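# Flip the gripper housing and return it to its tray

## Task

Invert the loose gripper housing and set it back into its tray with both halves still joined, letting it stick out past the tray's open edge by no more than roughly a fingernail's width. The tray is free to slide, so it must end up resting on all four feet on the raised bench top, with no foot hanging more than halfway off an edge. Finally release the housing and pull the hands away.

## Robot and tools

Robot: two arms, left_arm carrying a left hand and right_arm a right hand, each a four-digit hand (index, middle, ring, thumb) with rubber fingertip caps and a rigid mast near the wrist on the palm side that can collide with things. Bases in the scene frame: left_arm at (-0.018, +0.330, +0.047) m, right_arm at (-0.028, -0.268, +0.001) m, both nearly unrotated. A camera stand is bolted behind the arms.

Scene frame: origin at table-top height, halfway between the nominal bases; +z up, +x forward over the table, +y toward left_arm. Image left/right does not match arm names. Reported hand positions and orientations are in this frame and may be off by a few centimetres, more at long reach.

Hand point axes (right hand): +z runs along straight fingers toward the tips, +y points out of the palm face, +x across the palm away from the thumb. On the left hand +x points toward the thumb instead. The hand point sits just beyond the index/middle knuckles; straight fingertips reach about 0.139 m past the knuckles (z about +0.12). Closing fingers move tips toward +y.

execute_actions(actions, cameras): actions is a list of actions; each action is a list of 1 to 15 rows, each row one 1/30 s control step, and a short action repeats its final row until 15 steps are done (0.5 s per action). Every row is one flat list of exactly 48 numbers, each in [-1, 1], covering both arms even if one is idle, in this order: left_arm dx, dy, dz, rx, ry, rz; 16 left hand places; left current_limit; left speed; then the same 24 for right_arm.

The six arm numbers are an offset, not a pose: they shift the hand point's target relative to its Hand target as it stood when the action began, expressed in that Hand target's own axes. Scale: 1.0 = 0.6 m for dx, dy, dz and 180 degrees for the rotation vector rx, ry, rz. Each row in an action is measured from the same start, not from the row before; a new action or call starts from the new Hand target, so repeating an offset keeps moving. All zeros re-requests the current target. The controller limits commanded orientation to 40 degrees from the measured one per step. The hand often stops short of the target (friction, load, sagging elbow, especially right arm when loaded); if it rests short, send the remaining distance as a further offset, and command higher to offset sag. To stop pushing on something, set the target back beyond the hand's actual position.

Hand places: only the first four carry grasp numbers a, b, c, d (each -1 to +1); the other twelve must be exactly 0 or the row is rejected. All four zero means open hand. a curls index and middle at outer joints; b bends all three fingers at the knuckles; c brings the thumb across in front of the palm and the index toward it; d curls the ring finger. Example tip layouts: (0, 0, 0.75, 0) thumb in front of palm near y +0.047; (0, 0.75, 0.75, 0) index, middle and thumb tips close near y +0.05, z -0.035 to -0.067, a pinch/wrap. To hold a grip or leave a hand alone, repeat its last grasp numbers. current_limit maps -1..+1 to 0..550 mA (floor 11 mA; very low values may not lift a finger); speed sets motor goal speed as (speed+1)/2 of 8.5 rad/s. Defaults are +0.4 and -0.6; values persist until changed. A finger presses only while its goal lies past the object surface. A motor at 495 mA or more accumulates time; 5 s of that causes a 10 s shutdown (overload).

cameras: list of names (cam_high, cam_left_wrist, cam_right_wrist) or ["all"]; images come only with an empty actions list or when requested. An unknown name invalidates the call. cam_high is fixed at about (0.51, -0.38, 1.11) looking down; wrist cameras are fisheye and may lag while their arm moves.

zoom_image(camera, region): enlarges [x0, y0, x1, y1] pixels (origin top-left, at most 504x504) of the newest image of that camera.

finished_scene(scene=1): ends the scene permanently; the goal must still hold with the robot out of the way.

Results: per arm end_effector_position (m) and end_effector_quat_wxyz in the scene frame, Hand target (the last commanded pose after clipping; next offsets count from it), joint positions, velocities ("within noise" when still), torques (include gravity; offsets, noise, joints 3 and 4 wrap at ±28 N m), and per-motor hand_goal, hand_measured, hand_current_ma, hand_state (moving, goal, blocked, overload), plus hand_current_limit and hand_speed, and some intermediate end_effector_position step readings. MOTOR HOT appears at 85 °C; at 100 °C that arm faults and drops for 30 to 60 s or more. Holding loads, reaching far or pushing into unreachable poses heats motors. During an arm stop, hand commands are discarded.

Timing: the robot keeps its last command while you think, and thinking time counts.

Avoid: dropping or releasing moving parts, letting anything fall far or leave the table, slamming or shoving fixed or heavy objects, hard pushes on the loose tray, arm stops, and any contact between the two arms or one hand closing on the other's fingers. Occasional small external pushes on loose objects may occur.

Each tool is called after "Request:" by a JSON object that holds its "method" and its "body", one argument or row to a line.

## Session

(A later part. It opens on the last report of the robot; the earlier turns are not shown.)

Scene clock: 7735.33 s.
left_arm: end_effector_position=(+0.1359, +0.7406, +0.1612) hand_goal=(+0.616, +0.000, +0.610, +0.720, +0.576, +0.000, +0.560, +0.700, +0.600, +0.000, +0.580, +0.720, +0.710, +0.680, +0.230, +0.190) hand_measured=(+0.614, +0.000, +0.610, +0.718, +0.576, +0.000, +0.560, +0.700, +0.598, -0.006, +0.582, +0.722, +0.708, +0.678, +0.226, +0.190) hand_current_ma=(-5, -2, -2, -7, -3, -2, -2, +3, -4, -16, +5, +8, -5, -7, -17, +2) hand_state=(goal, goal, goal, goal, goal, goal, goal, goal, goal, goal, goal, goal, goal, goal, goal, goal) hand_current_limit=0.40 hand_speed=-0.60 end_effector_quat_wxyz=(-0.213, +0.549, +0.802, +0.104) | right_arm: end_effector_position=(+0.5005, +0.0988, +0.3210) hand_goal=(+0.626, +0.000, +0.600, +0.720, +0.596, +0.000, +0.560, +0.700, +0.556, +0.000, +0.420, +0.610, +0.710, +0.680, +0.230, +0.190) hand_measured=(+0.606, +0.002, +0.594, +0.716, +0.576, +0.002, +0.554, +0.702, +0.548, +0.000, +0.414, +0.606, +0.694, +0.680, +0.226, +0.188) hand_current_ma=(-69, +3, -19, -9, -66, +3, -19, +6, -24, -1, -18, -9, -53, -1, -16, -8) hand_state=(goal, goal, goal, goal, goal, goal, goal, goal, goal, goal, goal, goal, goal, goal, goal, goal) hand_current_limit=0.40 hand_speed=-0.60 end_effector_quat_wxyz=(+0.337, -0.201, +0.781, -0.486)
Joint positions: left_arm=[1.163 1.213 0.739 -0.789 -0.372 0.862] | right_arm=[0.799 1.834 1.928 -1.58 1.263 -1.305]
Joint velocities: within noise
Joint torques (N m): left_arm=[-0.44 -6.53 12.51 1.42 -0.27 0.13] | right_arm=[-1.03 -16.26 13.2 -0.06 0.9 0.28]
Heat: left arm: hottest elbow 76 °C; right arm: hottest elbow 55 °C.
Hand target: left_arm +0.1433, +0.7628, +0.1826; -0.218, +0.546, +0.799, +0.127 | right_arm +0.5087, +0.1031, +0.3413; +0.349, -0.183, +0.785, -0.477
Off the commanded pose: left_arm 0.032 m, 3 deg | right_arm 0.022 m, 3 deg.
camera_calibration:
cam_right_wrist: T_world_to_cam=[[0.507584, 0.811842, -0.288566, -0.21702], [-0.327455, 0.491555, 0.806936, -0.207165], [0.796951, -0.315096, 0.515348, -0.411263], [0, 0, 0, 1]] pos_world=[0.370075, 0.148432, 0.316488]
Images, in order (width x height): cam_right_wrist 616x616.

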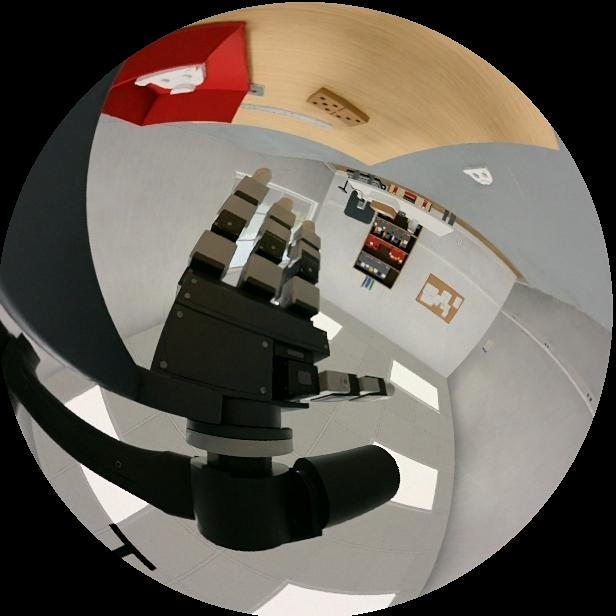

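Request:
{"method": "execute_actions", "body": {
  "actions": [
    [[0,0,0,0,0,0,0,0.1,0,0,0,0,0,0,0,0,0,0,0,0,0,0,0.4,-0.6,-0.0568,0.0188,0.0712,-0.0207,-0.0487,-0.0555,0,0.1,0,0.1,0,0,0,0,0,0,0,0,0,0,0,0,0.4,-0.6]],
    [[0,0,0,0,0,0,0,0.1,0,0,0,0,0,0,0,0,0,0,0,0,0,0,0.4,-0.6,-0.04,0.01,0.085,-0.014,-0.051,-0.0555,0,0.1,0,0.1,0,0,0,0,0,0,0,0,0,0,0,0,0.4,-0.6]],
    [[0,0,0,0,0,0,0,0.1,0,0,0,0,0,0,0,0,0,0,0,0,0,0,0.4,-0.6,-0.025,0.01,0.09,-0.007,-0.053,-0.0555,0,0.1,0,0.1,0,0,0,0,0,0,0,0,0,0,0,0,0.4,-0.6]]
  ],
  "cameras": ["cam_right_wrist"]
}}

Scene clock: 7761.27 s.
left_arm: end_effector_position=(+0.1359, +0.7406, +0.1612) hand_goal=(+0.616, +0.000, +0.610, +0.720, +0.576, +0.000, +0.560, +0.700, +0.600, +0.000, +0.580, +0.720, +0.710, +0.680, +0.230, +0.190) hand_measured=(+0.614, +0.000, +0.610, +0.718, +0.576, +0.000, +0.560, +0.700, +0.598, -0.006, +0.582, +0.722, +0.708, +0.678, +0.226, +0.190) hand_current_ma=(-5, -2, -2, -7, -3, -2, -2, +3, -4, -16, +5, +8, -5, -7, -17, +2) hand_state=(goal, goal, goal, goal, goal, goal, goal, goal, goal, goal, goal, goal, goal, goal, goal, goal) hand_current_limit=0.40 hand_speed=-0.60 end_effector_quat_wxyz=(-0.213, +0.549, +0.802, +0.104) | right_arm: end_effector_position=(+0.6648, +0.0892, +0.2810) hand_goal=(+0.626, +0.000, +0.600, +0.720, +0.596, +0.000, +0.560, +0.700, +0.556, +0.000, +0.420, +0.610, +0.710, +0.680, +0.230, +0.190) hand_measured=(+0.608, +0.000, +0.594, +0.716, +0.578, +0.000, +0.554, +0.702, +0.548, +0.000, +0.414, +0.606, +0.694, +0.680, +0.226, +0.188) hand_current_ma=(-63, +2, -18, -9, -63, +1, -18, +6, -24, -1, -17, -9, -51, -1, -12, -7) hand_state=(goal, goal, goal, goal, goal, goal, goal, goal, goal, goal, goal, goal, goal, goal, goal, goal) hand_current_limit=0.40 hand_speed=-0.60 end_effector_quat_wxyz=(+0.286, -0.323, +0.791, -0.434)
Joint positions: left_arm=[1.163 1.213 0.739 -0.789 -0.372 0.862] | right_arm=[0.568 2.117 2.306 -1.148 0.974 -2.079]
Joint torques (N m): left_arm=[-0.97 -6.95 12.36 1.62 -0.3 0.13] | right_arm=[-0.21 -20.31 13.96 0.77 0.58 0.05]
Heat: left arm: hottest elbow 76 °C; right arm: hottest elbow 60 °C.
Hand target: left_arm +0.1433, +0.7628, +0.1826; -0.218, +0.546, +0.799, +0.127 | right_arm +0.6704, +0.0967, +0.2961; +0.382, -0.506, +0.636, -0.440
Off the commanded pose: left_arm 0.032 m, 3 deg | right_arm 0.018 m, 30 deg.
joint sent to its limit (right arm) — joint 6 (wrist roll), lower limit. The joint targets are off in orientation, not in position.
Step readings (end_effector_position of left_arm | right_arm):
0: (+0.1359, +0.7406, +0.1612) | (+0.5005, +0.0988, +0.3210)
1: (+0.1359, +0.7406, +0.1612) | (+0.5006, +0.0987, +0.3214)
2: (+0.1359, +0.7406, +0.1612) | (+0.5029, +0.0975, +0.3218)
4: (+0.1359, +0.7406, +0.1612) | (+0.5138, +0.1018, +0.3264)
8: (+0.1359, +0.7406, +0.1612) | (+0.5419, +0.1028, +0.3302)
15: (+0.1359, +0.7406, +0.1612) | (+0.5671, +0.0993, +0.3257)
16: (+0.1359, +0.7406, +0.1612) | (+0.5690, +0.1015, +0.3264)
17: (+0.1359, +0.7406, +0.1612) | (+0.5709, +0.1031, +0.3257)
19: (+0.1359, +0.7406, +0.1612) | (+0.5755, +0.1069, +0.3228)
23: (+0.1359, +0.7406, +0.1612) | (+0.5935, +0.1053, +0.3151)
30: (+0.1359, +0.7406, +0.1612) | (+0.6093, +0.0864, +0.2928)
31: (+0.1359, +0.7406, +0.1612) | (+0.6098, +0.0860, +0.2918)
32: (+0.1359, +0.7406, +0.1612) | (+0.6117, +0.0872, +0.2914)
34: (+0.1359, +0.7406, +0.1612) | (+0.6223, +0.0929, +0.2947)
38: (+0.1359, +0.7406, +0.1612) | (+0.6440, +0.0994, +0.2958)
45: (+0.1359, +0.7406, +0.1612) | (+0.6621, +0.0898, +0.2774)
camera_calibration:
cam_right_wrist: T_world_to_cam=[[0.282223, 0.877181, -0.388463, -0.132117], [-0.220644, 0.453418, 0.863556, -0.199837], [0.933631, -0.158003, 0.32151, -0.575079], [0, 0, 0, 1]] pos_world=[0.530105, 0.115636, 0.306142]
Images, in order (width x height): cam_right_wrist 616x616.

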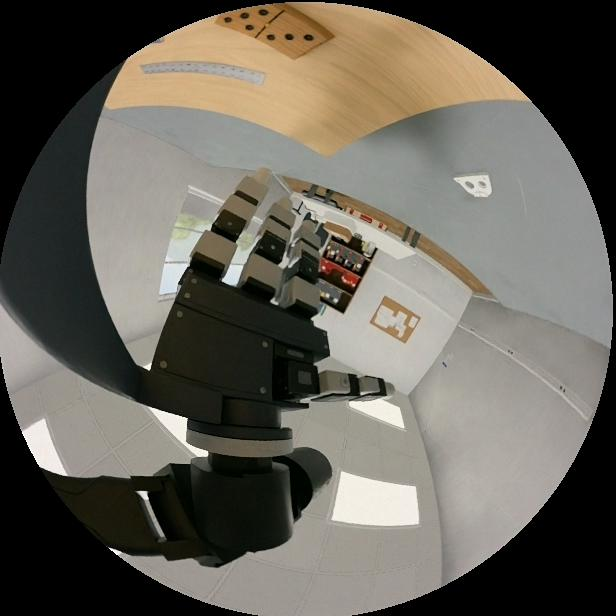

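Request:
{"method": "zoom_image", "body": {
  "camera": "cam_right_wrist",
  "region": [445, 160, 505, 210]
}}

Scaled by 8.400 from the camera's 616x616 image, which has a finer 880x880 frame.

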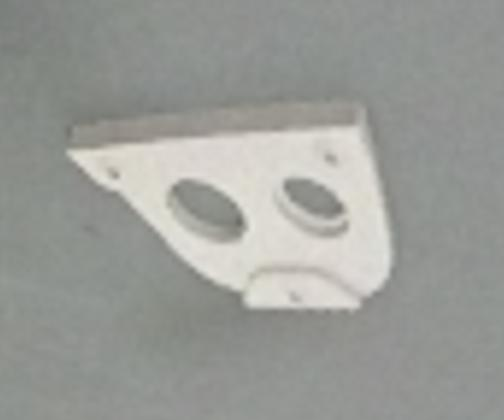

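Request:
{"method": "execute_actions", "body": {
  "actions": [
    [[0,0,0,0,0,0,0,0.1,0,0,0,0,0,0,0,0,0,0,0,0,0,0,0.4,-0.6,-0.1078,-0.0053,0.0292,0.0044,0.1205,0.0334,0,0.1,0,0.1,0,0,0,0,0,0,0,0,0,0,0,0,0.4,-0.6]],
    [[0,0,0,0,0,0,0,0.1,0,0,0,0,0,0,0,0,0,0,0,0,0,0,0.4,-0.6,-0.0647,0.0497,0.0087,0.0044,0.1205,0.0334,0,0.1,0,0.1,0,0,0,0,0,0,0,0,0,0,0,0,0.4,-0.6]]
  ],
  "cameras": ["cam_right_wrist","cam_high"]
}}

Scene clock: 7854.27 s.
left_arm: end_effector_position=(+0.1359, +0.7406, +0.1612) hand_goal=(+0.616, +0.000, +0.610, +0.720, +0.576, +0.000, +0.560, +0.700, +0.600, +0.000, +0.580, +0.720, +0.710, +0.680, +0.230, +0.190) hand_measured=(+0.614, +0.000, +0.610, +0.718, +0.576, +0.000, +0.560, +0.700, +0.598, -0.006, +0.582, +0.722, +0.708, +0.678, +0.226, +0.190) hand_current_ma=(-5, -2, -2, -7, -3, -2, -2, +3, -4, -16, +5, +8, -5, -7, -17, +2) hand_state=(goal, goal, goal, goal, goal, goal, goal, goal, goal, goal, goal, goal, goal, goal, goal, goal) hand_current_limit=0.40 hand_speed=-0.60 end_effector_quat_wxyz=(-0.213, +0.549, +0.802, +0.104) | right_arm: end_effector_position=(+0.7131, +0.1863, +0.2454) hand_goal=(+0.626, +0.000, +0.600, +0.720, +0.596, +0.000, +0.560, +0.700, +0.556, +0.000, +0.420, +0.610, +0.710, +0.680, +0.230, +0.190) hand_measured=(+0.610, +0.000, +0.594, +0.716, +0.580, +0.000, +0.554, +0.702, +0.544, +0.000, +0.414, +0.606, +0.696, +0.680, +0.226, +0.188) hand_current_ma=(-53, +1, -16, -9, -52, +1, -15, +6, -35, -1, -14, -9, -48, -1, -11, -7) hand_state=(goal, goal, goal, goal, goal, goal, goal, goal, goal, goal, goal, goal, goal, goal, goal, goal) hand_current_limit=0.40 hand_speed=-0.60 end_effector_quat_wxyz=(+0.346, -0.248, +0.733, -0.530)
Joint positions: left_arm=[1.163 1.213 0.739 -0.789 -0.372 0.862] | right_arm=[0.685 2.549 2.875 -1.154 1.298 -2.081]
Joint torques (N m): left_arm=[-0.79 -6.42 12.55 1.48 -0.26 0.17] | right_arm=[-0.97 -24.23 13.67 1.8 0.74 0.1]
Heat: left arm: hottest elbow 76 °C; right arm: hottest elbow 69 °C.
Hand target: left_arm +0.1433, +0.7628, +0.1826; -0.218, +0.546, +0.799, +0.127 | right_arm +0.7186, +0.1918, +0.2667; +0.170, -0.235, +0.775, -0.562
Off the commanded pose: left_arm 0.032 m, 3 deg | right_arm 0.023 m, 21 deg.
elbow stopped short (right arm): the move would have taken joint 3 (elbow) straighter than the controller allows.
joint sent to its limit (right arm) — joint 6 (wrist roll), lower limit. The joint targets are off in orientation, not in position.
Step readings (end_effector_position of left_arm | right_arm):
0: (+0.1359, +0.7406, +0.1612) | (+0.6648, +0.0892, +0.2810)
1: (+0.1359, +0.7406, +0.1612) | (+0.6651, +0.0888, +0.2821)
2: (+0.1359, +0.7406, +0.1612) | (+0.6673, +0.0876, +0.2846)
4: (+0.1359, +0.7406, +0.1612) | (+0.6791, +0.0914, +0.2959)
8: (+0.1359, +0.7406, +0.1612) | (+0.6895, +0.1214, +0.3052)
15: (+0.1359, +0.7406, +0.1612) | (+0.6859, +0.1642, +0.2826)
16: (+0.1359, +0.7406, +0.1612) | (+0.6869, +0.1658, +0.2789)
17: (+0.1359, +0.7406, +0.1612) | (+0.6897, +0.1644, +0.2774)
19: (+0.1359, +0.7406, +0.1612) | (+0.6978, +0.1627, +0.2755)
23: (+0.1359, +0.7406, +0.1612) | (+0.7097, +0.1678, +0.2641)
30: (+0.1359, +0.7406, +0.1612) | (+0.7138, +0.1818, +0.2431)
camera_calibration:
cam_right_wrist: T_world_to_cam=[[0.456019, 0.797125, -0.395777, -0.35197], [-0.380651, 0.576675, 0.722877, -0.0768129], [0.804457, -0.178992, 0.566401, -0.557444], [0, 0, 0, 1]] pos_world=[0.579705, 0.225082, 0.231962]
Images, in order (width x height): cam_high 672x504, cam_right_wrist 616x616.

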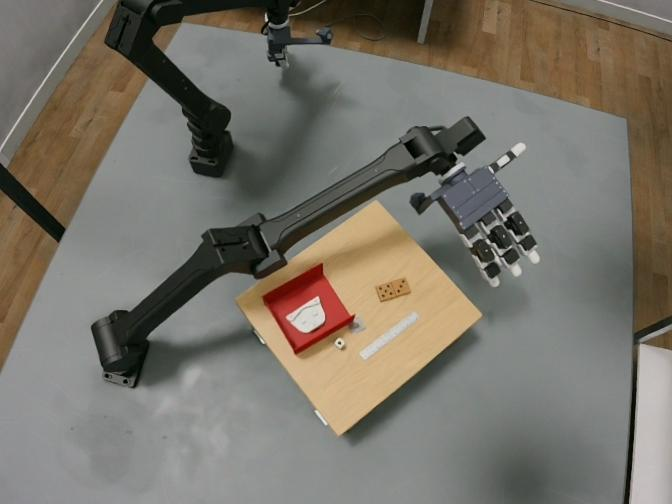

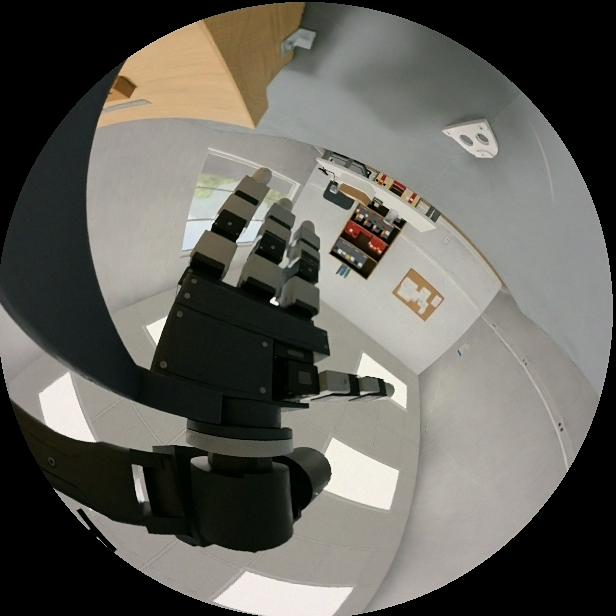

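Request:
{"method": "zoom_image", "body": {
  "camera": "cam_right_wrist",
  "region": [435, 105, 515, 170]
}}

Request:
{"method": "zoom_image", "body": {
  "camera": "cam_high",
  "region": [460, 220, 530, 280]
}}

Scaled by 6.300 from the camera's 616x616 image, which has a finer 880x880 frame.

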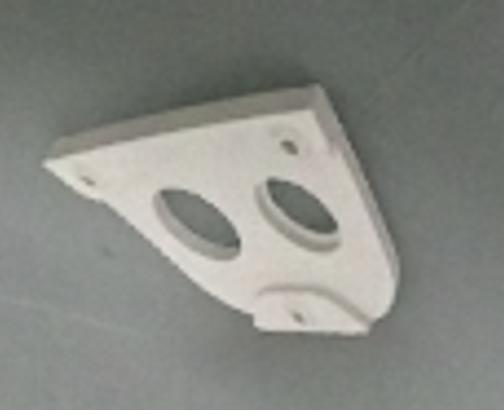

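Scaled by 7.200 from the camera's 672x504 image, which has a finer 960x720 frame.

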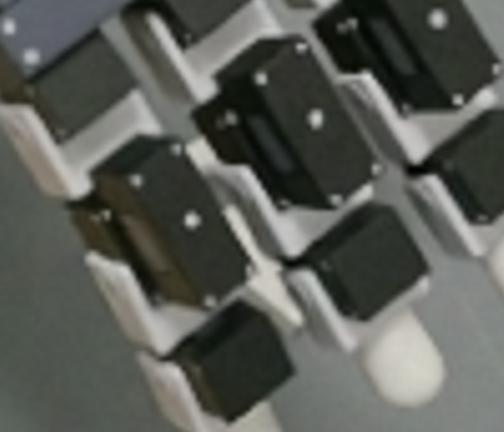

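Request:
{"method": "execute_actions", "body": {
  "actions": [
    [[0,0,0,0,0,0,0,0.1,0,0,0,0,0,0,0,0,0,0,0,0,0,0,0.4,-0.6,0.1063,-0.0827,-0.0158,0,0,0,0,0.1,0,0.1,0,0,0,0,0,0,0,0,0,0,0,0,0.4,-0.6]],
    [[0,0,0,0,0,0,0,0.1,0,0,0,0,0,0,0,0,0,0,0,0,0,0,0.4,-0.6,0.1565,-0.0652,0.039,0,0,0,0,0.1,0,0.1,0,0,0,0,0,0,0,0,0,0,0,0,0.4,-0.6]],
    [[0,0,0,0,0,0,0,0.1,0,0,0,0,0,0,0,0,0,0,0,0,0,0,0.4,-0.6,0.1747,-0.0263,0.0812,0,0,0,0,0.1,0,0.1,0,0,0,0,0,0,0,0,0,0,0,0,0.4,-0.6]],
    [[0,0,0,0,0,0,0,0.1,0,0,0,0,0,0,0,0,0,0,0,0,0,0,0.4,-0.6,0.1747,-0.0263,0.0812,0,0,0,0,0.1,0,0.1,0,0,0,0,0,0,0,0,0,0,0,0,0.4,-0.6]],
    [[0,0,0,0,0,0,0,0.1,0,0,0,0,0,0,0,0,0,0,0,0,0,0,0.4,-0.6,0.1655,-0.022,0.0678,0,0,0,0,0.1,0,0.1,0,0,0,0,0,0,0,0,0,0,0,0,0.4,-0.6]]
  ]
}}

Scene clock: 7899.83 s.
left_arm: end_effector_position=(+0.1359, +0.7406, +0.1612) hand_goal=(+0.616, +0.000, +0.610, +0.720, +0.576, +0.000, +0.560, +0.700, +0.600, +0.000, +0.580, +0.720, +0.710, +0.680, +0.230, +0.190) hand_measured=(+0.614, +0.000, +0.610, +0.718, +0.576, +0.000, +0.560, +0.700, +0.598, -0.006, +0.582, +0.722, +0.708, +0.678, +0.226, +0.190) hand_current_ma=(-5, -2, -2, -7, -3, -2, -2, +3, -4, -16, +5, +8, -5, -7, -17, +2) hand_state=(goal, goal, goal, goal, goal, goal, goal, goal, goal, goal, goal, goal, goal, goal, goal, goal) hand_current_limit=0.40 hand_speed=-0.60 end_effector_quat_wxyz=(-0.213, +0.549, +0.802, +0.104) | right_arm: end_effector_position=(+0.4330, -0.2219, +0.3446) hand_goal=(+0.626, +0.000, +0.600, +0.720, +0.596, +0.000, +0.560, +0.700, +0.556, +0.000, +0.420, +0.610, +0.710, +0.680, +0.230, +0.190) hand_measured=(+0.612, +0.002, +0.594, +0.716, +0.582, +0.000, +0.554, +0.702, +0.544, +0.000, +0.414, +0.606, +0.700, +0.680, +0.228, +0.188) hand_current_ma=(-43, +2, -14, -9, -46, +1, -14, +6, -35, +0, -14, -8, -32, -1, -7, -6) hand_state=(goal, goal, goal, goal, goal, goal, goal, goal, goal, goal, goal, goal, goal, goal, goal, goal) hand_current_limit=0.40 hand_speed=-0.60 end_effector_quat_wxyz=(+0.156, -0.229, +0.777, -0.566)
Joint positions: left_arm=[1.163 1.213 0.739 -0.789 -0.372 0.862] | right_arm=[0.36 1.302 1.384 -1.193 1.216 -2.074]
Joint torques (N m): left_arm=[-0.73 -7.3 12.59 1.63 -0.23 0.13] | right_arm=[-1.03 -9.76 9.43 1.39 0.72 0.08]
Heat: left arm: hottest elbow 76 °C; right arm: hottest elbow 67 °C.
Hand target: left_arm +0.1433, +0.7628, +0.1826; -0.218, +0.546, +0.799, +0.127 | right_arm +0.4335, -0.2216, +0.3469; +0.170, -0.235, +0.775, -0.562
Off the commanded pose: left_arm 0.032 m, 3 deg | right_arm 0.003 m, 2 deg.
elbow stopped short (right arm): the move would have taken joint 3 (elbow) straighter than the controller allows.
Step readings (end_effector_position of left_arm | right_arm):
0: (+0.1359, +0.7406, +0.1612) | (+0.7131, +0.1862, +0.2454)
1: (+0.1359, +0.7406, +0.1612) | (+0.7130, +0.1861, +0.2454)
2: (+0.1359, +0.7406, +0.1612) | (+0.7117, +0.1840, +0.2450)
4: (+0.1359, +0.7406, +0.1612) | (+0.7054, +0.1768, +0.2444)
8: (+0.1359, +0.7406, +0.1612) | (+0.6918, +0.1631, +0.2526)
15: (+0.1359, +0.7406, +0.1612) | (+0.6774, +0.1500, +0.2811)
16: (+0.1359, +0.7406, +0.1612) | (+0.6761, +0.1488, +0.2838)
17: (+0.1359, +0.7406, +0.1612) | (+0.6715, +0.1448, +0.2870)
19: (+0.1359, +0.7406, +0.1612) | (+0.6596, +0.1306, +0.2887)
23: (+0.1359, +0.7406, +0.1612) | (+0.6326, +0.1045, +0.3019)
30: (+0.1359, +0.7406, +0.1612) | (+0.6128, +0.0740, +0.3443)
31: (+0.1359, +0.7406, +0.1612) | (+0.6117, +0.0709, +0.3480)
32: (+0.1359, +0.7406, +0.1612) | (+0.6089, +0.0635, +0.3490)
34: (+0.1359, +0.7406, +0.1612) | (+0.5963, +0.0488, +0.3432)
38: (+0.1359, +0.7406, +0.1612) | (+0.5760, +0.0063, +0.3317)
45: (+0.1359, +0.7406, +0.1612) | (+0.5603, -0.0345, +0.3366)
46: (+0.1359, +0.7406, +0.1612) | (+0.5585, -0.0357, +0.3376)
47: (+0.1359, +0.7406, +0.1612) | (+0.5545, -0.0403, +0.3368)
49: (+0.1359, +0.7406, +0.1612) | (+0.5385, -0.0534, +0.3289)
53: (+0.1359, +0.7406, +0.1612) | (+0.5089, -0.0986, +0.3223)
60: (+0.1359, +0.7406, +0.1612) | (+0.4952, -0.1354, +0.3464)
61: (+0.1359, +0.7406, +0.1612) | (+0.4941, -0.1358, +0.3482)
62: (+0.1359, +0.7406, +0.1612) | (+0.4912, -0.1397, +0.3478)
64: (+0.1359, +0.7406, +0.1612) | (+0.4768, -0.1515, +0.3395)
68: (+0.1359, +0.7406, +0.1612) | (+0.4468, -0.1963, +0.3278)
75: (+0.1359, +0.7406, +0.1612) | (+0.4363, -0.2219, +0.3484)

Request:
{"method": "execute_actions", "body": {
  "actions": [
    [[0.0388,0.0065,-0.1645,0.0084,0.0876,0.1497,0,0.1,0,0,0,0,0,0,0,0,0,0,0,0,0,0,0.4,-0.6,0,0,0,0,0,0,0,0.1,0,0.1,0,0,0,0,0,0,0,0,0,0,0,0,0.4,-0.6]],
    [[0.0285,0.1558,-0.187,0.0084,0.0876,0.1497,0,0.1,0,0,0,0,0,0,0,0,0,0,0,0,0,0,0.4,-0.6,0,0,0,0,0,0,0,0.1,0,0.1,0,0,0,0,0,0,0,0,0,0,0,0,0.4,-0.6]],
    [[0.0948,0.194,-0.1915,0.0084,0.0876,0.1497,0,0.1,0,0,0,0,0,0,0,0,0,0,0,0,0,0,0.4,-0.6,0,0,0,0,0,0,0,0.1,0,0.1,0,0,0,0,0,0,0,0,0,0,0,0,0.4,-0.6]]
  ],
  "cameras": ["cam_high"]
}}

Scene clock: 7966.00 s.
left_arm: end_effector_position=(+0.4067, +0.5735, +0.3350) hand_goal=(+0.616, +0.000, +0.610, +0.720, +0.576, +0.000, +0.560, +0.700, +0.600, +0.000, +0.580, +0.720, +0.710, +0.680, +0.230, +0.190) hand_measured=(+0.606, -0.002, +0.610, +0.718, +0.568, -0.002, +0.560, +0.700, +0.592, -0.004, +0.580, +0.722, +0.702, +0.678, +0.228, +0.190) hand_current_ma=(-35, -4, -2, -7, -29, -4, -2, +3, -31, -9, +0, +7, -32, -7, -10, +2) hand_state=(goal, goal, goal, goal, goal, goal, goal, goal, goal, goal, goal, goal, goal, goal, goal, goal) hand_current_limit=0.40 hand_speed=-0.60 end_effector_quat_wxyz=(-0.537, +0.828, +0.122, +0.107) | right_arm: end_effector_position=(+0.4337, -0.2207, +0.3426) hand_goal=(+0.626, +0.000, +0.600, +0.720, +0.596, +0.000, +0.560, +0.700, +0.556, +0.000, +0.420, +0.610, +0.710, +0.680, +0.230, +0.190) hand_measured=(+0.612, +0.002, +0.594, +0.716, +0.582, +0.000, +0.554, +0.702, +0.544, +0.000, +0.414, +0.606, +0.700, +0.680, +0.228, +0.188) hand_current_ma=(-43, +2, -14, -9, -46, +1, -14, +6, -35, +0, -14, -8, -32, -1, -7, -6) hand_state=(goal, goal, goal, goal, goal, goal, goal, goal, goal, goal, goal, goal, goal, goal, goal, goal) hand_current_limit=0.40 hand_speed=-0.60 end_effector_quat_wxyz=(+0.157, -0.230, +0.778, -0.564)
Joint positions: left_arm=[0.295 1.231 1.157 -0.823 -1.033 1.978] | right_arm=[0.36 1.302 1.38 -1.184 1.21 -2.079]
Joint torques (N m): left_arm=[-1.38 -9.23 14.16 1.84 -0.85 0.13] | right_arm=[-0.67 -10.23 9.43 1.47 0.73 0.04]
Heat: left arm: hottest elbow 77 °C; right arm: hottest elbow 62 °C.
Hand target: left_arm +0.4200, +0.5795, +0.3603; -0.542, +0.821, +0.127, +0.123 | right_arm +0.4336, -0.2216, +0.3471; +0.170, -0.235, +0.775, -0.562
Off the commanded pose: left_arm 0.029 m, 2 deg | right_arm 0.005 m, 2 deg.
joint sent to its limit (right arm) — joint 6 (wrist roll), lower limit. The joint targets still meet the commanded pose.
Step readings (end_effector_position of left_arm | right_arm):
0: (+0.1359, +0.7406, +0.1612) | (+0.4330, -0.2219, +0.3446)
1: (+0.1352, +0.7411, +0.1616) | (+0.4330, -0.2218, +0.3445)
2: (+0.1315, +0.7417, +0.1631) | (+0.4331, -0.2217, +0.3445)
4: (+0.1272, +0.7398, +0.1733) | (+0.4337, -0.2211, +0.3445)
8: (+0.1375, +0.7361, +0.2233) | (+0.4343, -0.2206, +0.3445)
15: (+0.1535, +0.7348, +0.2741) | (+0.4339, -0.2206, +0.3429)
16: (+0.1543, +0.7333, +0.2728) | (+0.4338, -0.2207, +0.3426)
17: (+0.1559, +0.7309, +0.2720) | (+0.4338, -0.2207, +0.3426)
19: (+0.1724, +0.7195, +0.2734) | (+0.4338, -0.2207, +0.3426)
23: (+0.2435, +0.6810, +0.2951) | (+0.4337, -0.2207, +0.3426)
30: (+0.2743, +0.6715, +0.3318) | (+0.4337, -0.2207, +0.3426)
31: (+0.2747, +0.6719, +0.3318) | (+0.4337, -0.2207, +0.3426)
32: (+0.2755, +0.6707, +0.3315) | (+0.4337, -0.2207, +0.3426)
34: (+0.2958, +0.6534, +0.3310) | (+0.4337, -0.2207, +0.3426)
38: (+0.3732, +0.5840, +0.3346) | (+0.4337, -0.2207, +0.3426)
45: (+0.4117, +0.5661, +0.3352) | (+0.4337, -0.2207, +0.3426)
Images, in order (width x height): cam_high 672x504.

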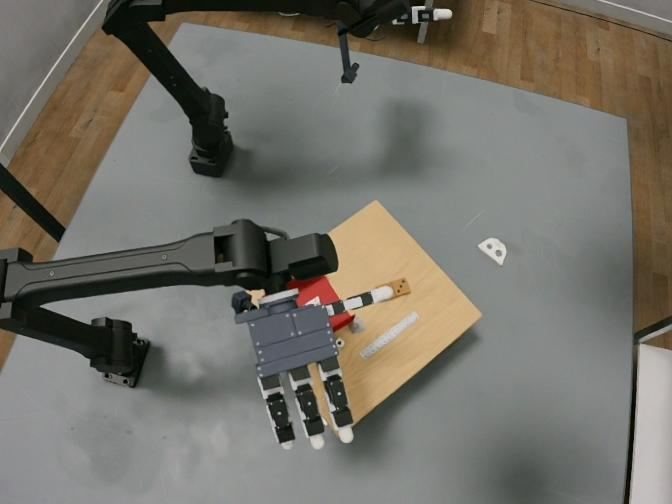

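Request:
{"method": "execute_actions", "body": {
  "actions": [
    [[0.095,0.072,-0.078,0.0084,0.0876,0.1497,0,0.1,0,0,0,0,0,0,0,0,0,0,0,0,0,0,0.4,-0.6,0,0,0,0,0,0,0,0.1,0,0.1,0,0,0,0,0,0,0,0,0,0,0,0,0.4,-0.6]],
    [[0.17,0.055,-0.055,0,0,0,0,0.1,0,0,0,0,0,0,0,0,0,0,0,0,0,0,0.4,-0.6,0,0,0,0,0,0,0,0.1,0,0.1,0,0,0,0,0,0,0,0,0,0,0,0,0.4,-0.6]],
    [[0.2,0.06,-0.055,0,0,0,0,0.1,0,0,0,0,0,0,0,0,0,0,0,0,0,0,0.4,-0.6,0,0,0,0,0,0,0,0.1,0,0.1,0,0,0,0,0,0,0,0,0,0,0,0,0.4,-0.6]]
  ],
  "cameras": ["cam_high","cam_left_wrist"]
}}

Scene clock: 7979.60 s.
left_arm: end_effector_position=(+0.6548, +0.3691, +0.2938) hand_goal=(+0.616, +0.000, +0.610, +0.720, +0.576, +0.000, +0.560, +0.700, +0.600, +0.000, +0.580, +0.720, +0.710, +0.680, +0.230, +0.190) hand_measured=(+0.606, -0.002, +0.610, +0.718, +0.568, -0.002, +0.560, +0.700, +0.590, -0.002, +0.580, +0.722, +0.700, +0.678, +0.228, +0.190) hand_current_ma=(-39, -4, -2, -7, -32, -4, -2, +3, -36, -5, -1, +7, -34, -7, -9, +2) hand_state=(goal, goal, goal, goal, goal, goal, goal, goal, goal, goal, goal, goal, goal, goal, goal, goal) hand_current_limit=0.40 hand_speed=-0.60 end_effector_quat_wxyz=(-0.575, +0.803, -0.130, +0.081) | right_arm: end_effector_position=(+0.4337, -0.2207, +0.3426) hand_goal=(+0.626, +0.000, +0.600, +0.720, +0.596, +0.000, +0.560, +0.700, +0.556, +0.000, +0.420, +0.610, +0.710, +0.680, +0.230, +0.190) hand_measured=(+0.612, +0.002, +0.594, +0.716, +0.582, +0.000, +0.554, +0.702, +0.544, +0.000, +0.414, +0.606, +0.700, +0.680, +0.228, +0.188) hand_current_ma=(-43, +2, -14, -9, -46, +1, -14, +6, -35, +0, -14, -8, -32, -1, -7, -6) hand_state=(goal, goal, goal, goal, goal, goal, goal, goal, goal, goal, goal, goal, goal, goal, goal, goal) hand_current_limit=0.40 hand_speed=-0.60 end_effector_quat_wxyz=(+0.157, -0.230, +0.778, -0.564)
Joint positions: left_arm=[-0.148 1.89 1.844 -1.08 -1.203 2.063] | right_arm=[0.36 1.302 1.38 -1.184 1.21 -2.079]
Joint torques (N m): left_arm=[-0.56 -19.96 13.33 0.7 -1.04 0.11] | right_arm=[-0.85 -10.11 9.35 1.43 0.73 0.05]
Heat: left arm: hottest elbow 82 °C; right arm: hottest elbow 61 °C.
Hand target: left_arm +0.6650, +0.3690, +0.3154; -0.579, +0.797, -0.141, +0.103 | right_arm +0.4336, -0.2216, +0.3471; +0.170, -0.235, +0.775, -0.562
Off the commanded pose: left_arm 0.024 m, 3 deg | right_arm 0.005 m, 2 deg.
joint sent to its limit (left arm) — joint 6 (wrist roll), upper limit. The joint targets still meet the commanded pose.
joint sent to its limit (right arm) — joint 6 (wrist roll), lower limit. The joint targets still meet the commanded pose.
Step readings (end_effector_position of left_arm | right_arm):
0: (+0.4066, +0.5735, +0.3350) | (+0.4337, -0.2207, +0.3426)
1: (+0.4068, +0.5737, +0.3357) | (+0.4337, -0.2207, +0.3426)
2: (+0.4067, +0.5735, +0.3372) | (+0.4337, -0.2207, +0.3426)
4: (+0.4158, +0.5673, +0.3429) | (+0.4337, -0.2207, +0.3426)
8: (+0.4618, +0.5312, +0.3507) | (+0.4337, -0.2207, +0.3426)
15: (+0.4783, +0.5134, +0.3341) | (+0.4337, -0.2207, +0.3426)
16: (+0.4776, +0.5146, +0.3331) | (+0.4337, -0.2207, +0.3426)
17: (+0.4799, +0.5132, +0.3333) | (+0.4337, -0.2207, +0.3426)
19: (+0.4915, +0.5086, +0.3361) | (+0.4337, -0.2207, +0.3426)
23: (+0.5302, +0.4665, +0.3333) | (+0.4337, -0.2207, +0.3426)
30: (+0.5553, +0.4354, +0.3123) | (+0.4337, -0.2207, +0.3426)
31: (+0.5561, +0.4368, +0.3115) | (+0.4337, -0.2207, +0.3426)
32: (+0.5598, +0.4355, +0.3119) | (+0.4337, -0.2207, +0.3426)
34: (+0.5764, +0.4331, +0.3173) | (+0.4337, -0.2207, +0.3426)
38: (+0.6222, +0.3957, +0.3178) | (+0.4337, -0.2207, +0.3426)
45: (+0.6509, +0.3528, +0.2891) | (+0.4337, -0.2207, +0.3426)
camera_calibration:
cam_left_wrist: T_world_to_cam=[[-0.653837, 0.380901, 0.653767, 0.0581254], [0.275568, -0.684824, 0.674594, -0.178021], [0.704669, 0.621232, 0.3428, -0.668806], [0, 0, 0, 1]] pos_world=[0.558349, 0.271431, 0.311358]
Images, in order (width x height): cam_high 672x504, cam_left_wrist 616x616.

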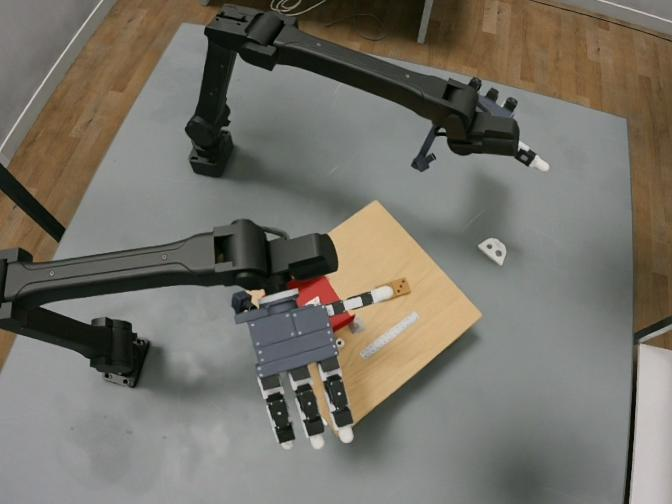

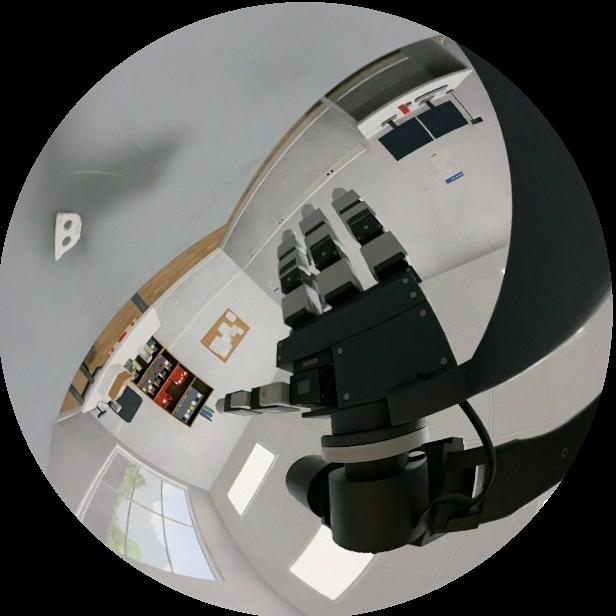

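Request:
{"method": "zoom_image", "body": {
  "camera": "cam_left_wrist",
  "region": [40, 195, 100, 270]
}}

Scaled by 6.720 from the camera's 616x616 image, which has a finer 880x880 frame.

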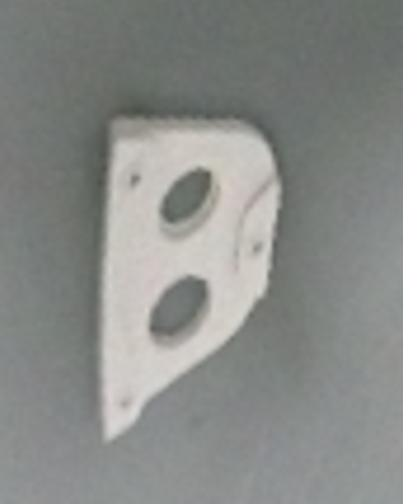

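Request:
{"method": "execute_actions", "body": {
  "actions": [],
  "cameras": ["cam_high"]
}}

Request:
{"method": "zoom_image", "body": {
  "camera": "cam_high",
  "region": [472, 228, 516, 272]
}}

Scene clock: 8010.97 s.
left_arm: end_effector_position=(+0.6548, +0.3691, +0.2938) hand_goal=(+0.616, +0.000, +0.610, +0.720, +0.576, +0.000, +0.560, +0.700, +0.600, +0.000, +0.580, +0.720, +0.710, +0.680, +0.230, +0.190) hand_measured=(+0.606, -0.002, +0.610, +0.718, +0.568, -0.002, +0.560, +0.700, +0.590, -0.002, +0.580, +0.722, +0.700, +0.678, +0.228, +0.190) hand_current_ma=(-39, -4, -2, -7, -32, -4, -2, +3, -36, -5, -1, +7, -34, -7, -9, +2) hand_state=(goal, goal, goal, goal, goal, goal, goal, goal, goal, goal, goal, goal, goal, goal, goal, goal) hand_current_limit=0.40 hand_speed=-0.60 end_effector_quat_wxyz=(-0.575, +0.803, -0.130, +0.081) | right_arm: end_effector_position=(+0.4337, -0.2207, +0.3426) hand_goal=(+0.626, +0.000, +0.600, +0.720, +0.596, +0.000, +0.560, +0.700, +0.556, +0.000, +0.420, +0.610, +0.710, +0.680, +0.230, +0.190) hand_measured=(+0.612, +0.002, +0.594, +0.716, +0.582, +0.000, +0.554, +0.702, +0.544, +0.000, +0.414, +0.606, +0.700, +0.680, +0.228, +0.188) hand_current_ma=(-43, +2, -14, -9, -46, +1, -14, +6, -35, +0, -14, -8, -32, -1, -7, -6) hand_state=(goal, goal, goal, goal, goal, goal, goal, goal, goal, goal, goal, goal, goal, goal, goal, goal) hand_current_limit=0.40 hand_speed=-0.60 end_effector_quat_wxyz=(+0.157, -0.230, +0.778, -0.564)
Joint positions: left_arm=[-0.148 1.89 1.844 -1.08 -1.203 2.063] | right_arm=[0.36 1.302 1.38 -1.184 1.21 -2.079]
Joint velocities: within noise
Joint torques (N m): left_arm=[-0.91 -20.13 13.38 0.65 -1.08 0.14] | right_arm=[-0.85 -10.23 9.4 1.42 0.71 0.06]
Heat: left arm: hottest elbow 82 °C; right arm: hottest elbow 60 °C.
Hand target: left_arm +0.6650, +0.3690, +0.3154; -0.579, +0.797, -0.141, +0.103 | right_arm +0.4336, -0.2216, +0.3471; +0.170, -0.235, +0.775, -0.562
Off the commanded pose: left_arm 0.024 m, 3 deg | right_arm 0.005 m, 2 deg.
Images, in order (width x height): cam_high 672x504.

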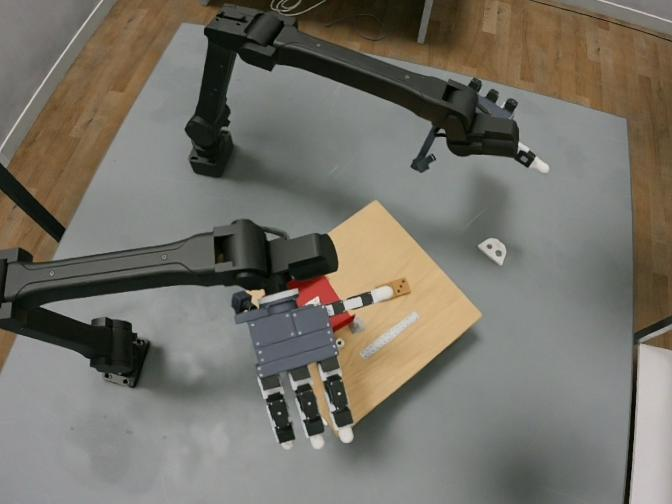

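Scaled by 11.455 from the camera's 672x504 image, which has a finer 960x720 frame.

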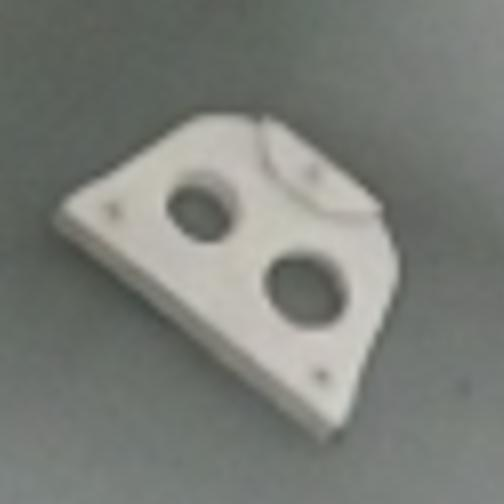

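Request:
{"method": "execute_actions", "body": {
  "actions": [
    [[0.0877,0.0905,0.007,0,0,0,0.43,0.05,0.3,0.6,0,0,0,0,0,0,0,0,0,0,0,0,0.4,-0.6,0,0,0,0,0,0,0,0.1,0,0.1,0,0,0,0,0,0,0,0,0,0,0,0,0.4,-0.6]],
    [[0.0877,0.0905,0.007,0,0,0,0.43,0.05,0.5,0.6,0,0,0,0,0,0,0,0,0,0,0,0,0.4,-0.6,0,0,0,0,0,0,0,0.1,0,0.1,0,0,0,0,0,0,0,0,0,0,0,0,0.4,-0.6]],
    [[0.0877,0.0905,0.007,0,0,0,0.43,0.05,0.5,0.6,0,0,0,0,0,0,0,0,0,0,0,0,0.4,-0.6,0,0,0,0,0,0,0,0.1,0,0.1,0,0,0,0,0,0,0,0,0,0,0,0,0.4,-0.6]]
  ],
  "cameras": ["cam_high","cam_left_wrist"]
}}

Scene clock: 8056.57 s.
left_arm: end_effector_position=(+0.7873, +0.2824, +0.1407) hand_goal=(+0.610, +0.000, -0.126, +0.302, +0.676, +0.000, -0.118, +0.226, +0.574, +0.000, -0.380, +0.008, -0.096, +0.680, +0.106, +0.040) hand_measured=(+0.604, -0.002, -0.124, +0.304, +0.660, -0.002, -0.116, +0.224, +0.560, -0.002, -0.376, +0.012, -0.100, +0.678, +0.108, +0.042) hand_current_ma=(-26, -4, +6, +9, -64, -4, +7, -10, -60, -5, +12, +11, -14, -7, +6, +9) hand_state=(goal, goal, goal, goal, goal, goal, goal, goal, goal, goal, goal, goal, goal, goal, goal, goal) hand_current_limit=0.40 hand_speed=-0.60 end_effector_quat_wxyz=(-0.580, +0.794, -0.161, +0.091) | right_arm: end_effector_position=(+0.4337, -0.2207, +0.3426) hand_goal=(+0.626, +0.000, +0.600, +0.720, +0.596, +0.000, +0.560, +0.700, +0.556, +0.000, +0.420, +0.610, +0.710, +0.680, +0.230, +0.190) hand_measured=(+0.612, +0.002, +0.594, +0.716, +0.582, +0.000, +0.554, +0.702, +0.544, +0.000, +0.414, +0.606, +0.700, +0.680, +0.228, +0.188) hand_current_ma=(-43, +2, -14, -9, -46, +1, -14, +6, -35, +0, -14, -8, -32, -1, -7, -6) hand_state=(goal, goal, goal, goal, goal, goal, goal, goal, goal, goal, goal, goal, goal, goal, goal, goal) hand_current_limit=0.40 hand_speed=-0.60 end_effector_quat_wxyz=(+0.157, -0.230, +0.778, -0.564)
Joint positions: left_arm=[-0.237 2.422 2.343 -1.116 -1.229 2.011] | right_arm=[0.36 1.302 1.38 -1.184 1.21 -2.079]
Joint torques (N m): left_arm=[-1.32 -26.81 13.04 0.57 -1.08 -0.14] | right_arm=[-1.14 -10.17 9.37 1.44 0.72 0.05]
Heat: left arm: hottest elbow 83 °C; right arm: hottest elbow 59 °C.
Hand target: left_arm +0.8001, +0.2787, +0.1566; -0.579, +0.797, -0.141, +0.103 | right_arm +0.4336, -0.2216, +0.3471; +0.170, -0.235, +0.775, -0.562
Off the commanded pose: left_arm 0.021 m, 3 deg | right_arm 0.005 m, 2 deg.
joint sent to its limit (right arm) — joint 6 (wrist roll), lower limit. The joint targets still meet the commanded pose.
Step readings (end_effector_position of left_arm | right_arm):
0: (+0.6548, +0.3691, +0.2938) | (+0.4337, -0.2207, +0.3426)
1: (+0.6548, +0.3691, +0.2938) | (+0.4337, -0.2207, +0.3426)
2: (+0.6557, +0.3686, +0.2932) | (+0.4337, -0.2207, +0.3426)
4: (+0.6643, +0.3643, +0.2927) | (+0.4337, -0.2207, +0.3426)
8: (+0.6838, +0.3551, +0.2776) | (+0.4337, -0.2207, +0.3426)
15: (+0.6919, +0.3419, +0.2331) | (+0.4337, -0.2207, +0.3426)
16: (+0.6925, +0.3407, +0.2295) | (+0.4337, -0.2207, +0.3426)
17: (+0.6946, +0.3393, +0.2274) | (+0.4337, -0.2207, +0.3426)
19: (+0.7064, +0.3335, +0.2262) | (+0.4337, -0.2207, +0.3426)
23: (+0.7280, +0.3248, +0.2175) | (+0.4337, -0.2207, +0.3426)
30: (+0.7376, +0.3138, +0.1891) | (+0.4337, -0.2207, +0.3426)
31: (+0.7381, +0.3126, +0.1865) | (+0.4337, -0.2207, +0.3426)
32: (+0.7407, +0.3111, +0.1849) | (+0.4337, -0.2207, +0.3426)
34: (+0.7530, +0.3041, +0.1833) | (+0.4337, -0.2207, +0.3426)
38: (+0.7743, +0.2954, +0.1710) | (+0.4337, -0.2207, +0.3426)
45: (+0.7829, +0.2854, +0.1364) | (+0.4337, -0.2207, +0.3426)
camera_calibration:
cam_left_wrist: T_world_to_cam=[[-0.617961, 0.406645, 0.672878, 0.239574], [0.243951, -0.714434, 0.655799, -0.134694], [0.747404, 0.569407, 0.342291, -0.674763], [0, 0, 0, 1]] pos_world=[0.685226, 0.190563, 0.158093]
Images, in order (width x height): cam_high 672x504, cam_left_wrist 616x616.

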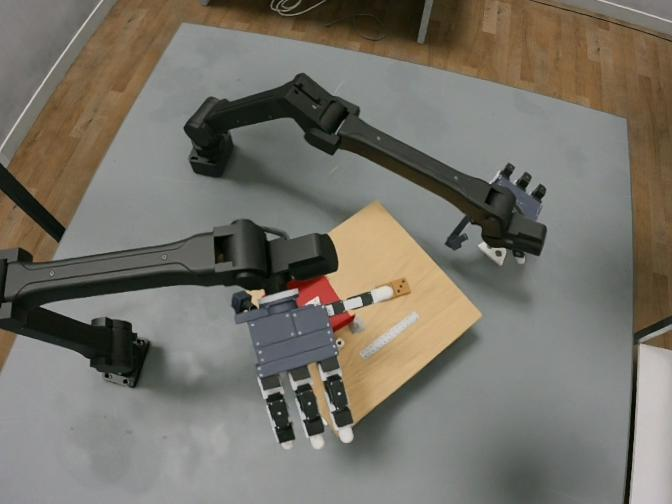

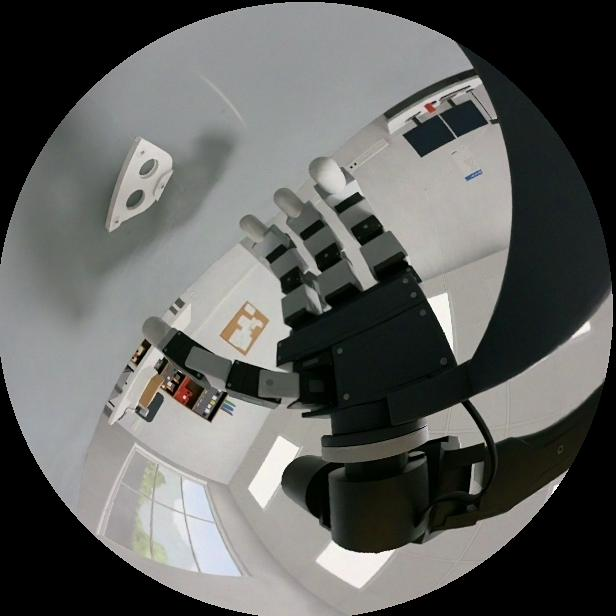

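Request:
{"method": "zoom_image", "body": {
  "camera": "cam_left_wrist",
  "region": [90, 120, 190, 240]
}}

Scaled by 4.200 from the camera's 616x616 image, which has a finer 880x880 frame.

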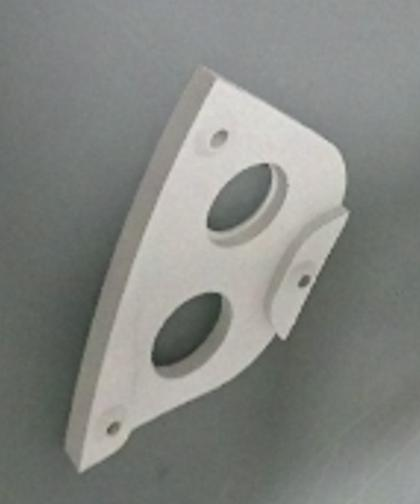

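Request:
{"method": "execute_actions", "body": {
  "actions": [
    [[0,0,0,0,0,0,0.43,0.05,0.5,0.6,0,0,0,0,0,0,0,0,0,0,0,0,0.4,-0.6,0.14,0.04,0.15,0,0,0,0,0.1,0,0.1,0,0,0,0,0,0,0,0,0,0,0,0,0.4,-0.6]],
    [[0,0,0,0,0,0,0.43,0.05,0.5,0.6,0,0,0,0,0,0,0,0,0,0,0,0,0.4,-0.6,0.14,0.04,0.15,0,0,0,0,0.1,0,0.1,0,0,0,0,0,0,0,0,0,0,0,0,0.4,-0.6]]
  ],
  "cameras": ["cam_high"]
}}

Request:
{"method": "zoom_image", "body": {
  "camera": "cam_high",
  "region": [280, 285, 340, 345]
}}

Scene clock: 8158.47 s.
left_arm: end_effector_position=(+0.7888, +0.2821, +0.1500) hand_goal=(+0.610, +0.000, -0.126, +0.302, +0.676, +0.000, -0.118, +0.226, +0.574, +0.000, -0.380, +0.008, -0.096, +0.680, +0.106, +0.040) hand_measured=(+0.604, -0.002, -0.124, +0.304, +0.660, -0.002, -0.116, +0.224, +0.560, -0.002, -0.376, +0.012, -0.100, +0.678, +0.108, +0.042) hand_current_ma=(-26, -4, +6, +9, -64, -4, +7, -10, -60, -5, +12, +11, -14, -7, +6, +9) hand_state=(goal, goal, goal, goal, goal, goal, goal, goal, goal, goal, goal, goal, goal, goal, goal, goal) hand_current_limit=0.40 hand_speed=-0.60 end_effector_quat_wxyz=(-0.579, +0.796, -0.155, +0.089) | right_arm: end_effector_position=(+0.3741, -0.4440, +0.2461) hand_goal=(+0.626, +0.000, +0.600, +0.720, +0.596, +0.000, +0.560, +0.700, +0.556, +0.000, +0.420, +0.610, +0.710, +0.680, +0.230, +0.190) hand_measured=(+0.612, +0.002, +0.594, +0.716, +0.582, +0.000, +0.554, +0.702, +0.544, +0.000, +0.414, +0.606, +0.700, +0.680, +0.228, +0.188) hand_current_ma=(-43, +2, -14, -9, -46, +1, -14, +6, -35, +0, -14, -8, -32, -1, -4, -5) hand_state=(goal, goal, goal, goal, goal, goal, goal, goal, goal, goal, goal, goal, goal, goal, goal, goal) hand_current_limit=0.40 hand_speed=-0.60 end_effector_quat_wxyz=(+0.027, -0.027, +0.825, -0.563)
Joint positions: left_arm=[-0.237 2.439 2.401 -1.185 -1.231 1.977] | right_arm=[-0.159 1.228 1.076 -0.934 1.147 -2.081]
Joint torques (N m): left_arm=[-1.14 -25 13.34 0.49 -1.13 -0.19] | right_arm=[-0.79 -7.3 10.07 1.55 0.67 0.07]
Heat: left arm: hottest elbow 84 °C; right arm: hottest elbow 58 °C.
Hand target: left_arm +0.8001, +0.2787, +0.1566; -0.579, +0.797, -0.141, +0.103 | right_arm +0.3804, -0.4449, +0.2458; +0.170, -0.235, +0.775, -0.562
Off the commanded pose: left_arm 0.014 m, 2 deg | right_arm 0.006 m, 30 deg.
joint sent to its limit (right arm) — joint 6 (wrist roll), lower limit. The joint targets are off in orientation, not in position.
Step readings (end_effector_position of left_arm | right_arm):
0: (+0.7874, +0.2824, +0.1407) | (+0.4337, -0.2207, +0.3426)
1: (+0.7873, +0.2824, +0.1407) | (+0.4336, -0.2214, +0.3415)
2: (+0.7870, +0.2825, +0.1412) | (+0.4334, -0.2250, +0.3386)
4: (+0.7861, +0.2827, +0.1427) | (+0.4270, -0.2438, +0.3240)
8: (+0.7873, +0.2824, +0.1488) | (+0.4045, -0.3095, +0.2931)
15: (+0.7892, +0.2820, +0.1571) | (+0.4043, -0.3347, +0.2877)
16: (+0.7894, +0.2820, +0.1576) | (+0.4046, -0.3350, +0.2873)
17: (+0.7895, +0.2820, +0.1574) | (+0.4051, -0.3374, +0.2856)
19: (+0.7894, +0.2820, +0.1567) | (+0.4005, -0.3570, +0.2763)
23: (+0.7891, +0.2820, +0.1534) | (+0.3738, -0.4199, +0.2504)
30: (+0.7885, +0.2822, +0.1491) | (+0.3709, -0.4447, +0.2458)
Images, in order (width x height): cam_high 672x504.

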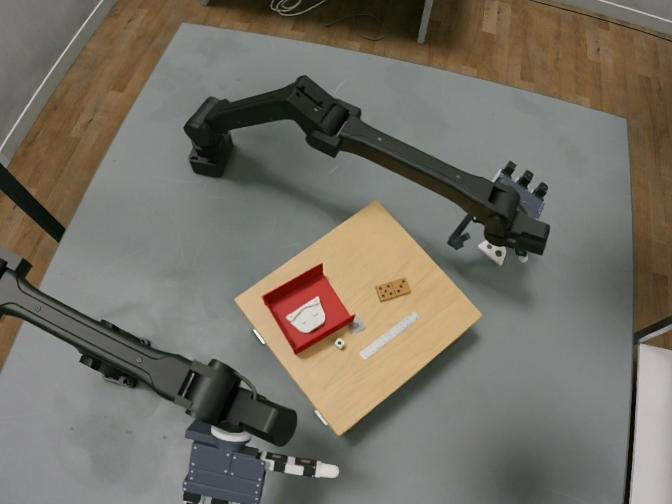

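Scaled by 8.400 from the camera's 672x504 image, which has a finer 960x720 frame.

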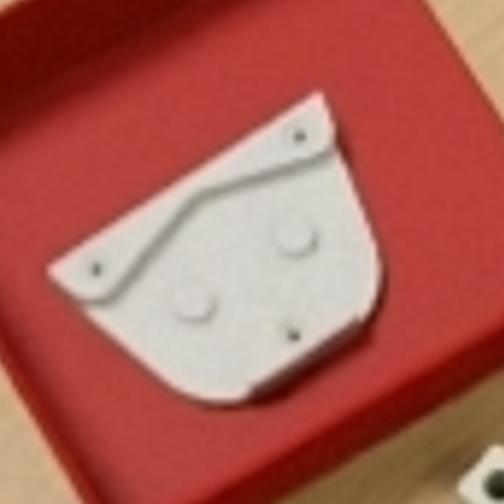

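Request:
{"method": "execute_actions", "body": {
  "actions": []
}}

Scene clock: 8180.13 s.
left_arm: end_effector_position=(+0.7888, +0.2821, +0.1500) hand_goal=(+0.610, +0.000, -0.126, +0.302, +0.676, +0.000, -0.118, +0.226, +0.574, +0.000, -0.380, +0.008, -0.096, +0.680, +0.106, +0.040) hand_measured=(+0.604, -0.002, -0.124, +0.304, +0.660, -0.002, -0.116, +0.224, +0.560, -0.002, -0.376, +0.012, -0.100, +0.678, +0.108, +0.042) hand_current_ma=(-26, -4, +6, +9, -64, -4, +7, -10, -60, -5, +12, +11, -14, -7, +6, +9) hand_state=(goal, goal, goal, goal, goal, goal, goal, goal, goal, goal, goal, goal, goal, goal, goal, goal) hand_current_limit=0.40 hand_speed=-0.60 end_effector_quat_wxyz=(-0.579, +0.796, -0.155, +0.090) | right_arm: end_effector_position=(+0.3741, -0.4440, +0.2461) hand_goal=(+0.626, +0.000, +0.600, +0.720, +0.596, +0.000, +0.560, +0.700, +0.556, +0.000, +0.420, +0.610, +0.710, +0.680, +0.230, +0.190) hand_measured=(+0.612, +0.002, +0.594, +0.716, +0.582, +0.000, +0.554, +0.702, +0.544, +0.000, +0.414, +0.606, +0.700, +0.680, +0.228, +0.188) hand_current_ma=(-43, +2, -14, -9, -46, +1, -14, +6, -35, +0, -14, -8, -32, -1, -4, -5) hand_state=(goal, goal, goal, goal, goal, goal, goal, goal, goal, goal, goal, goal, goal, goal, goal, goal) hand_current_limit=0.40 hand_speed=-0.60 end_effector_quat_wxyz=(+0.027, -0.027, +0.825, -0.563)
Joint positions: left_arm=[-0.237 2.439 2.401 -1.185 -1.231 1.977] | right_arm=[-0.159 1.228 1.076 -0.934 1.147 -2.081]
Joint velocities: within noise
Joint torques (N m): left_arm=[-0.97 -25 13.52 0.46 -1.12 -0.15] | right_arm=[-0.56 -7.41 10.04 1.54 0.66 0.06]
Heat: left arm: hottest elbow 80 °C; right arm: hottest elbow 59 °C.
Hand target: left_arm +0.8001, +0.2787, +0.1566; -0.579, +0.797, -0.141, +0.103 | right_arm +0.3803, -0.4449, +0.2458; +0.170, -0.235, +0.775, -0.562
Off the commanded pose: left_arm 0.014 m, 2 deg | right_arm 0.006 m, 30 deg.
camera_calibration:
cam_left_wrist: T_world_to_cam=[[-0.625484, 0.402451, 0.668433, 0.242208], [0.24897, -0.70897, 0.65983, -0.147493], [0.739448, 0.579133, 0.343251, -0.675496], [0, 0, 0, 1]] pos_world=[0.687713, 0.189157, 0.167286]
cam_right_wrist: T_world_to_cam=[[0.761204, 0.336099, -0.554623, 0.0255966], [0.302692, 0.572217, 0.762197, -0.11016], [0.573539, -0.748067, 0.33384, -0.507056], [0, 0, 0, 1]] pos_world=[0.304677, -0.324879, 0.267436]

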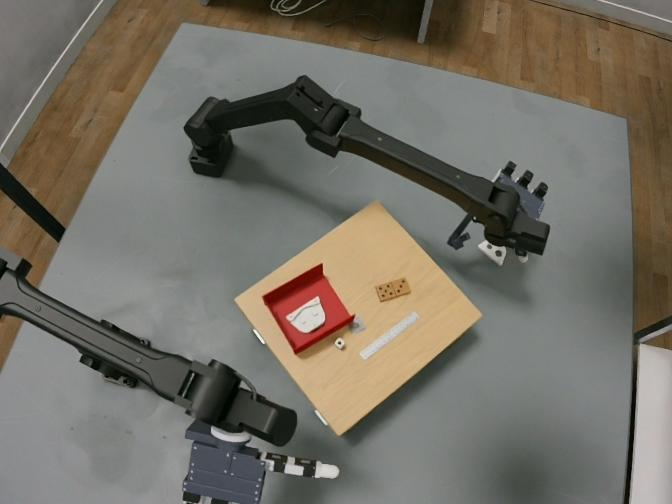

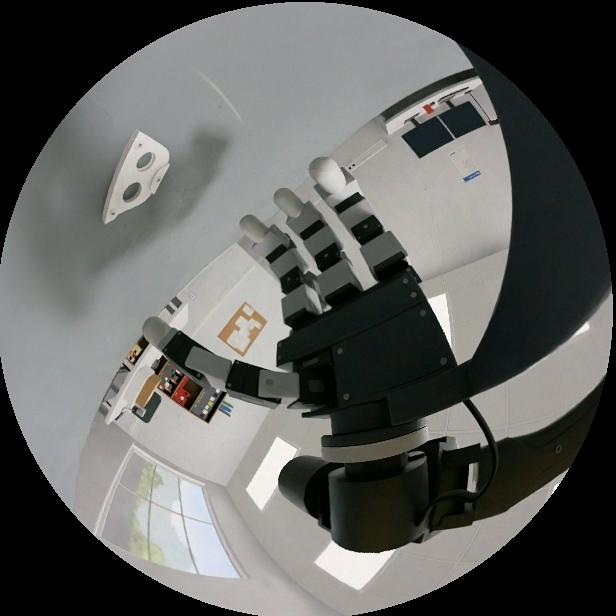

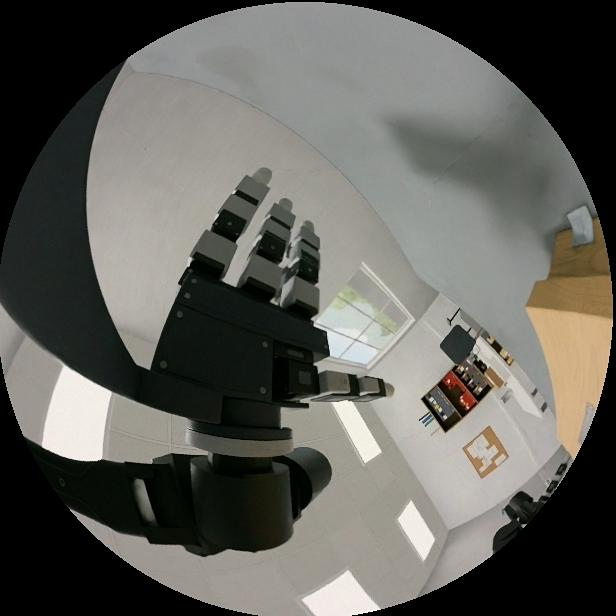

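Request:
{"method": "zoom_image", "body": {
  "camera": "cam_left_wrist",
  "region": [90, 110, 190, 240]
}}

Request:
{"method": "zoom_image", "body": {
  "camera": "cam_high",
  "region": [270, 270, 350, 350]
}}

Scaled by 3.877 from the camera's 616x616 image, which has a finer 880x880 frame.

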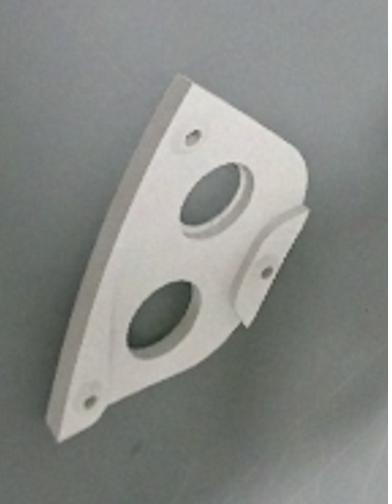

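Scaled by 6.300 from the camera's 672x504 image, which has a finer 960x720 frame.

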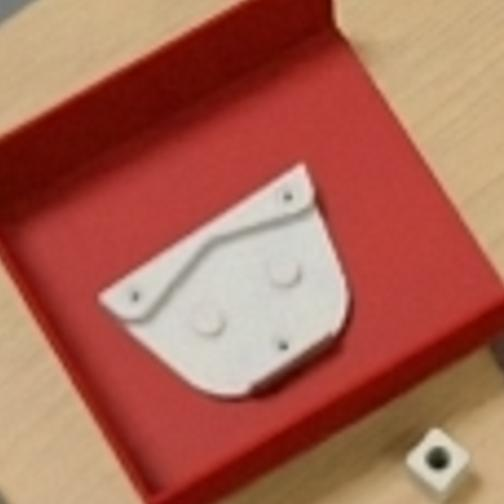

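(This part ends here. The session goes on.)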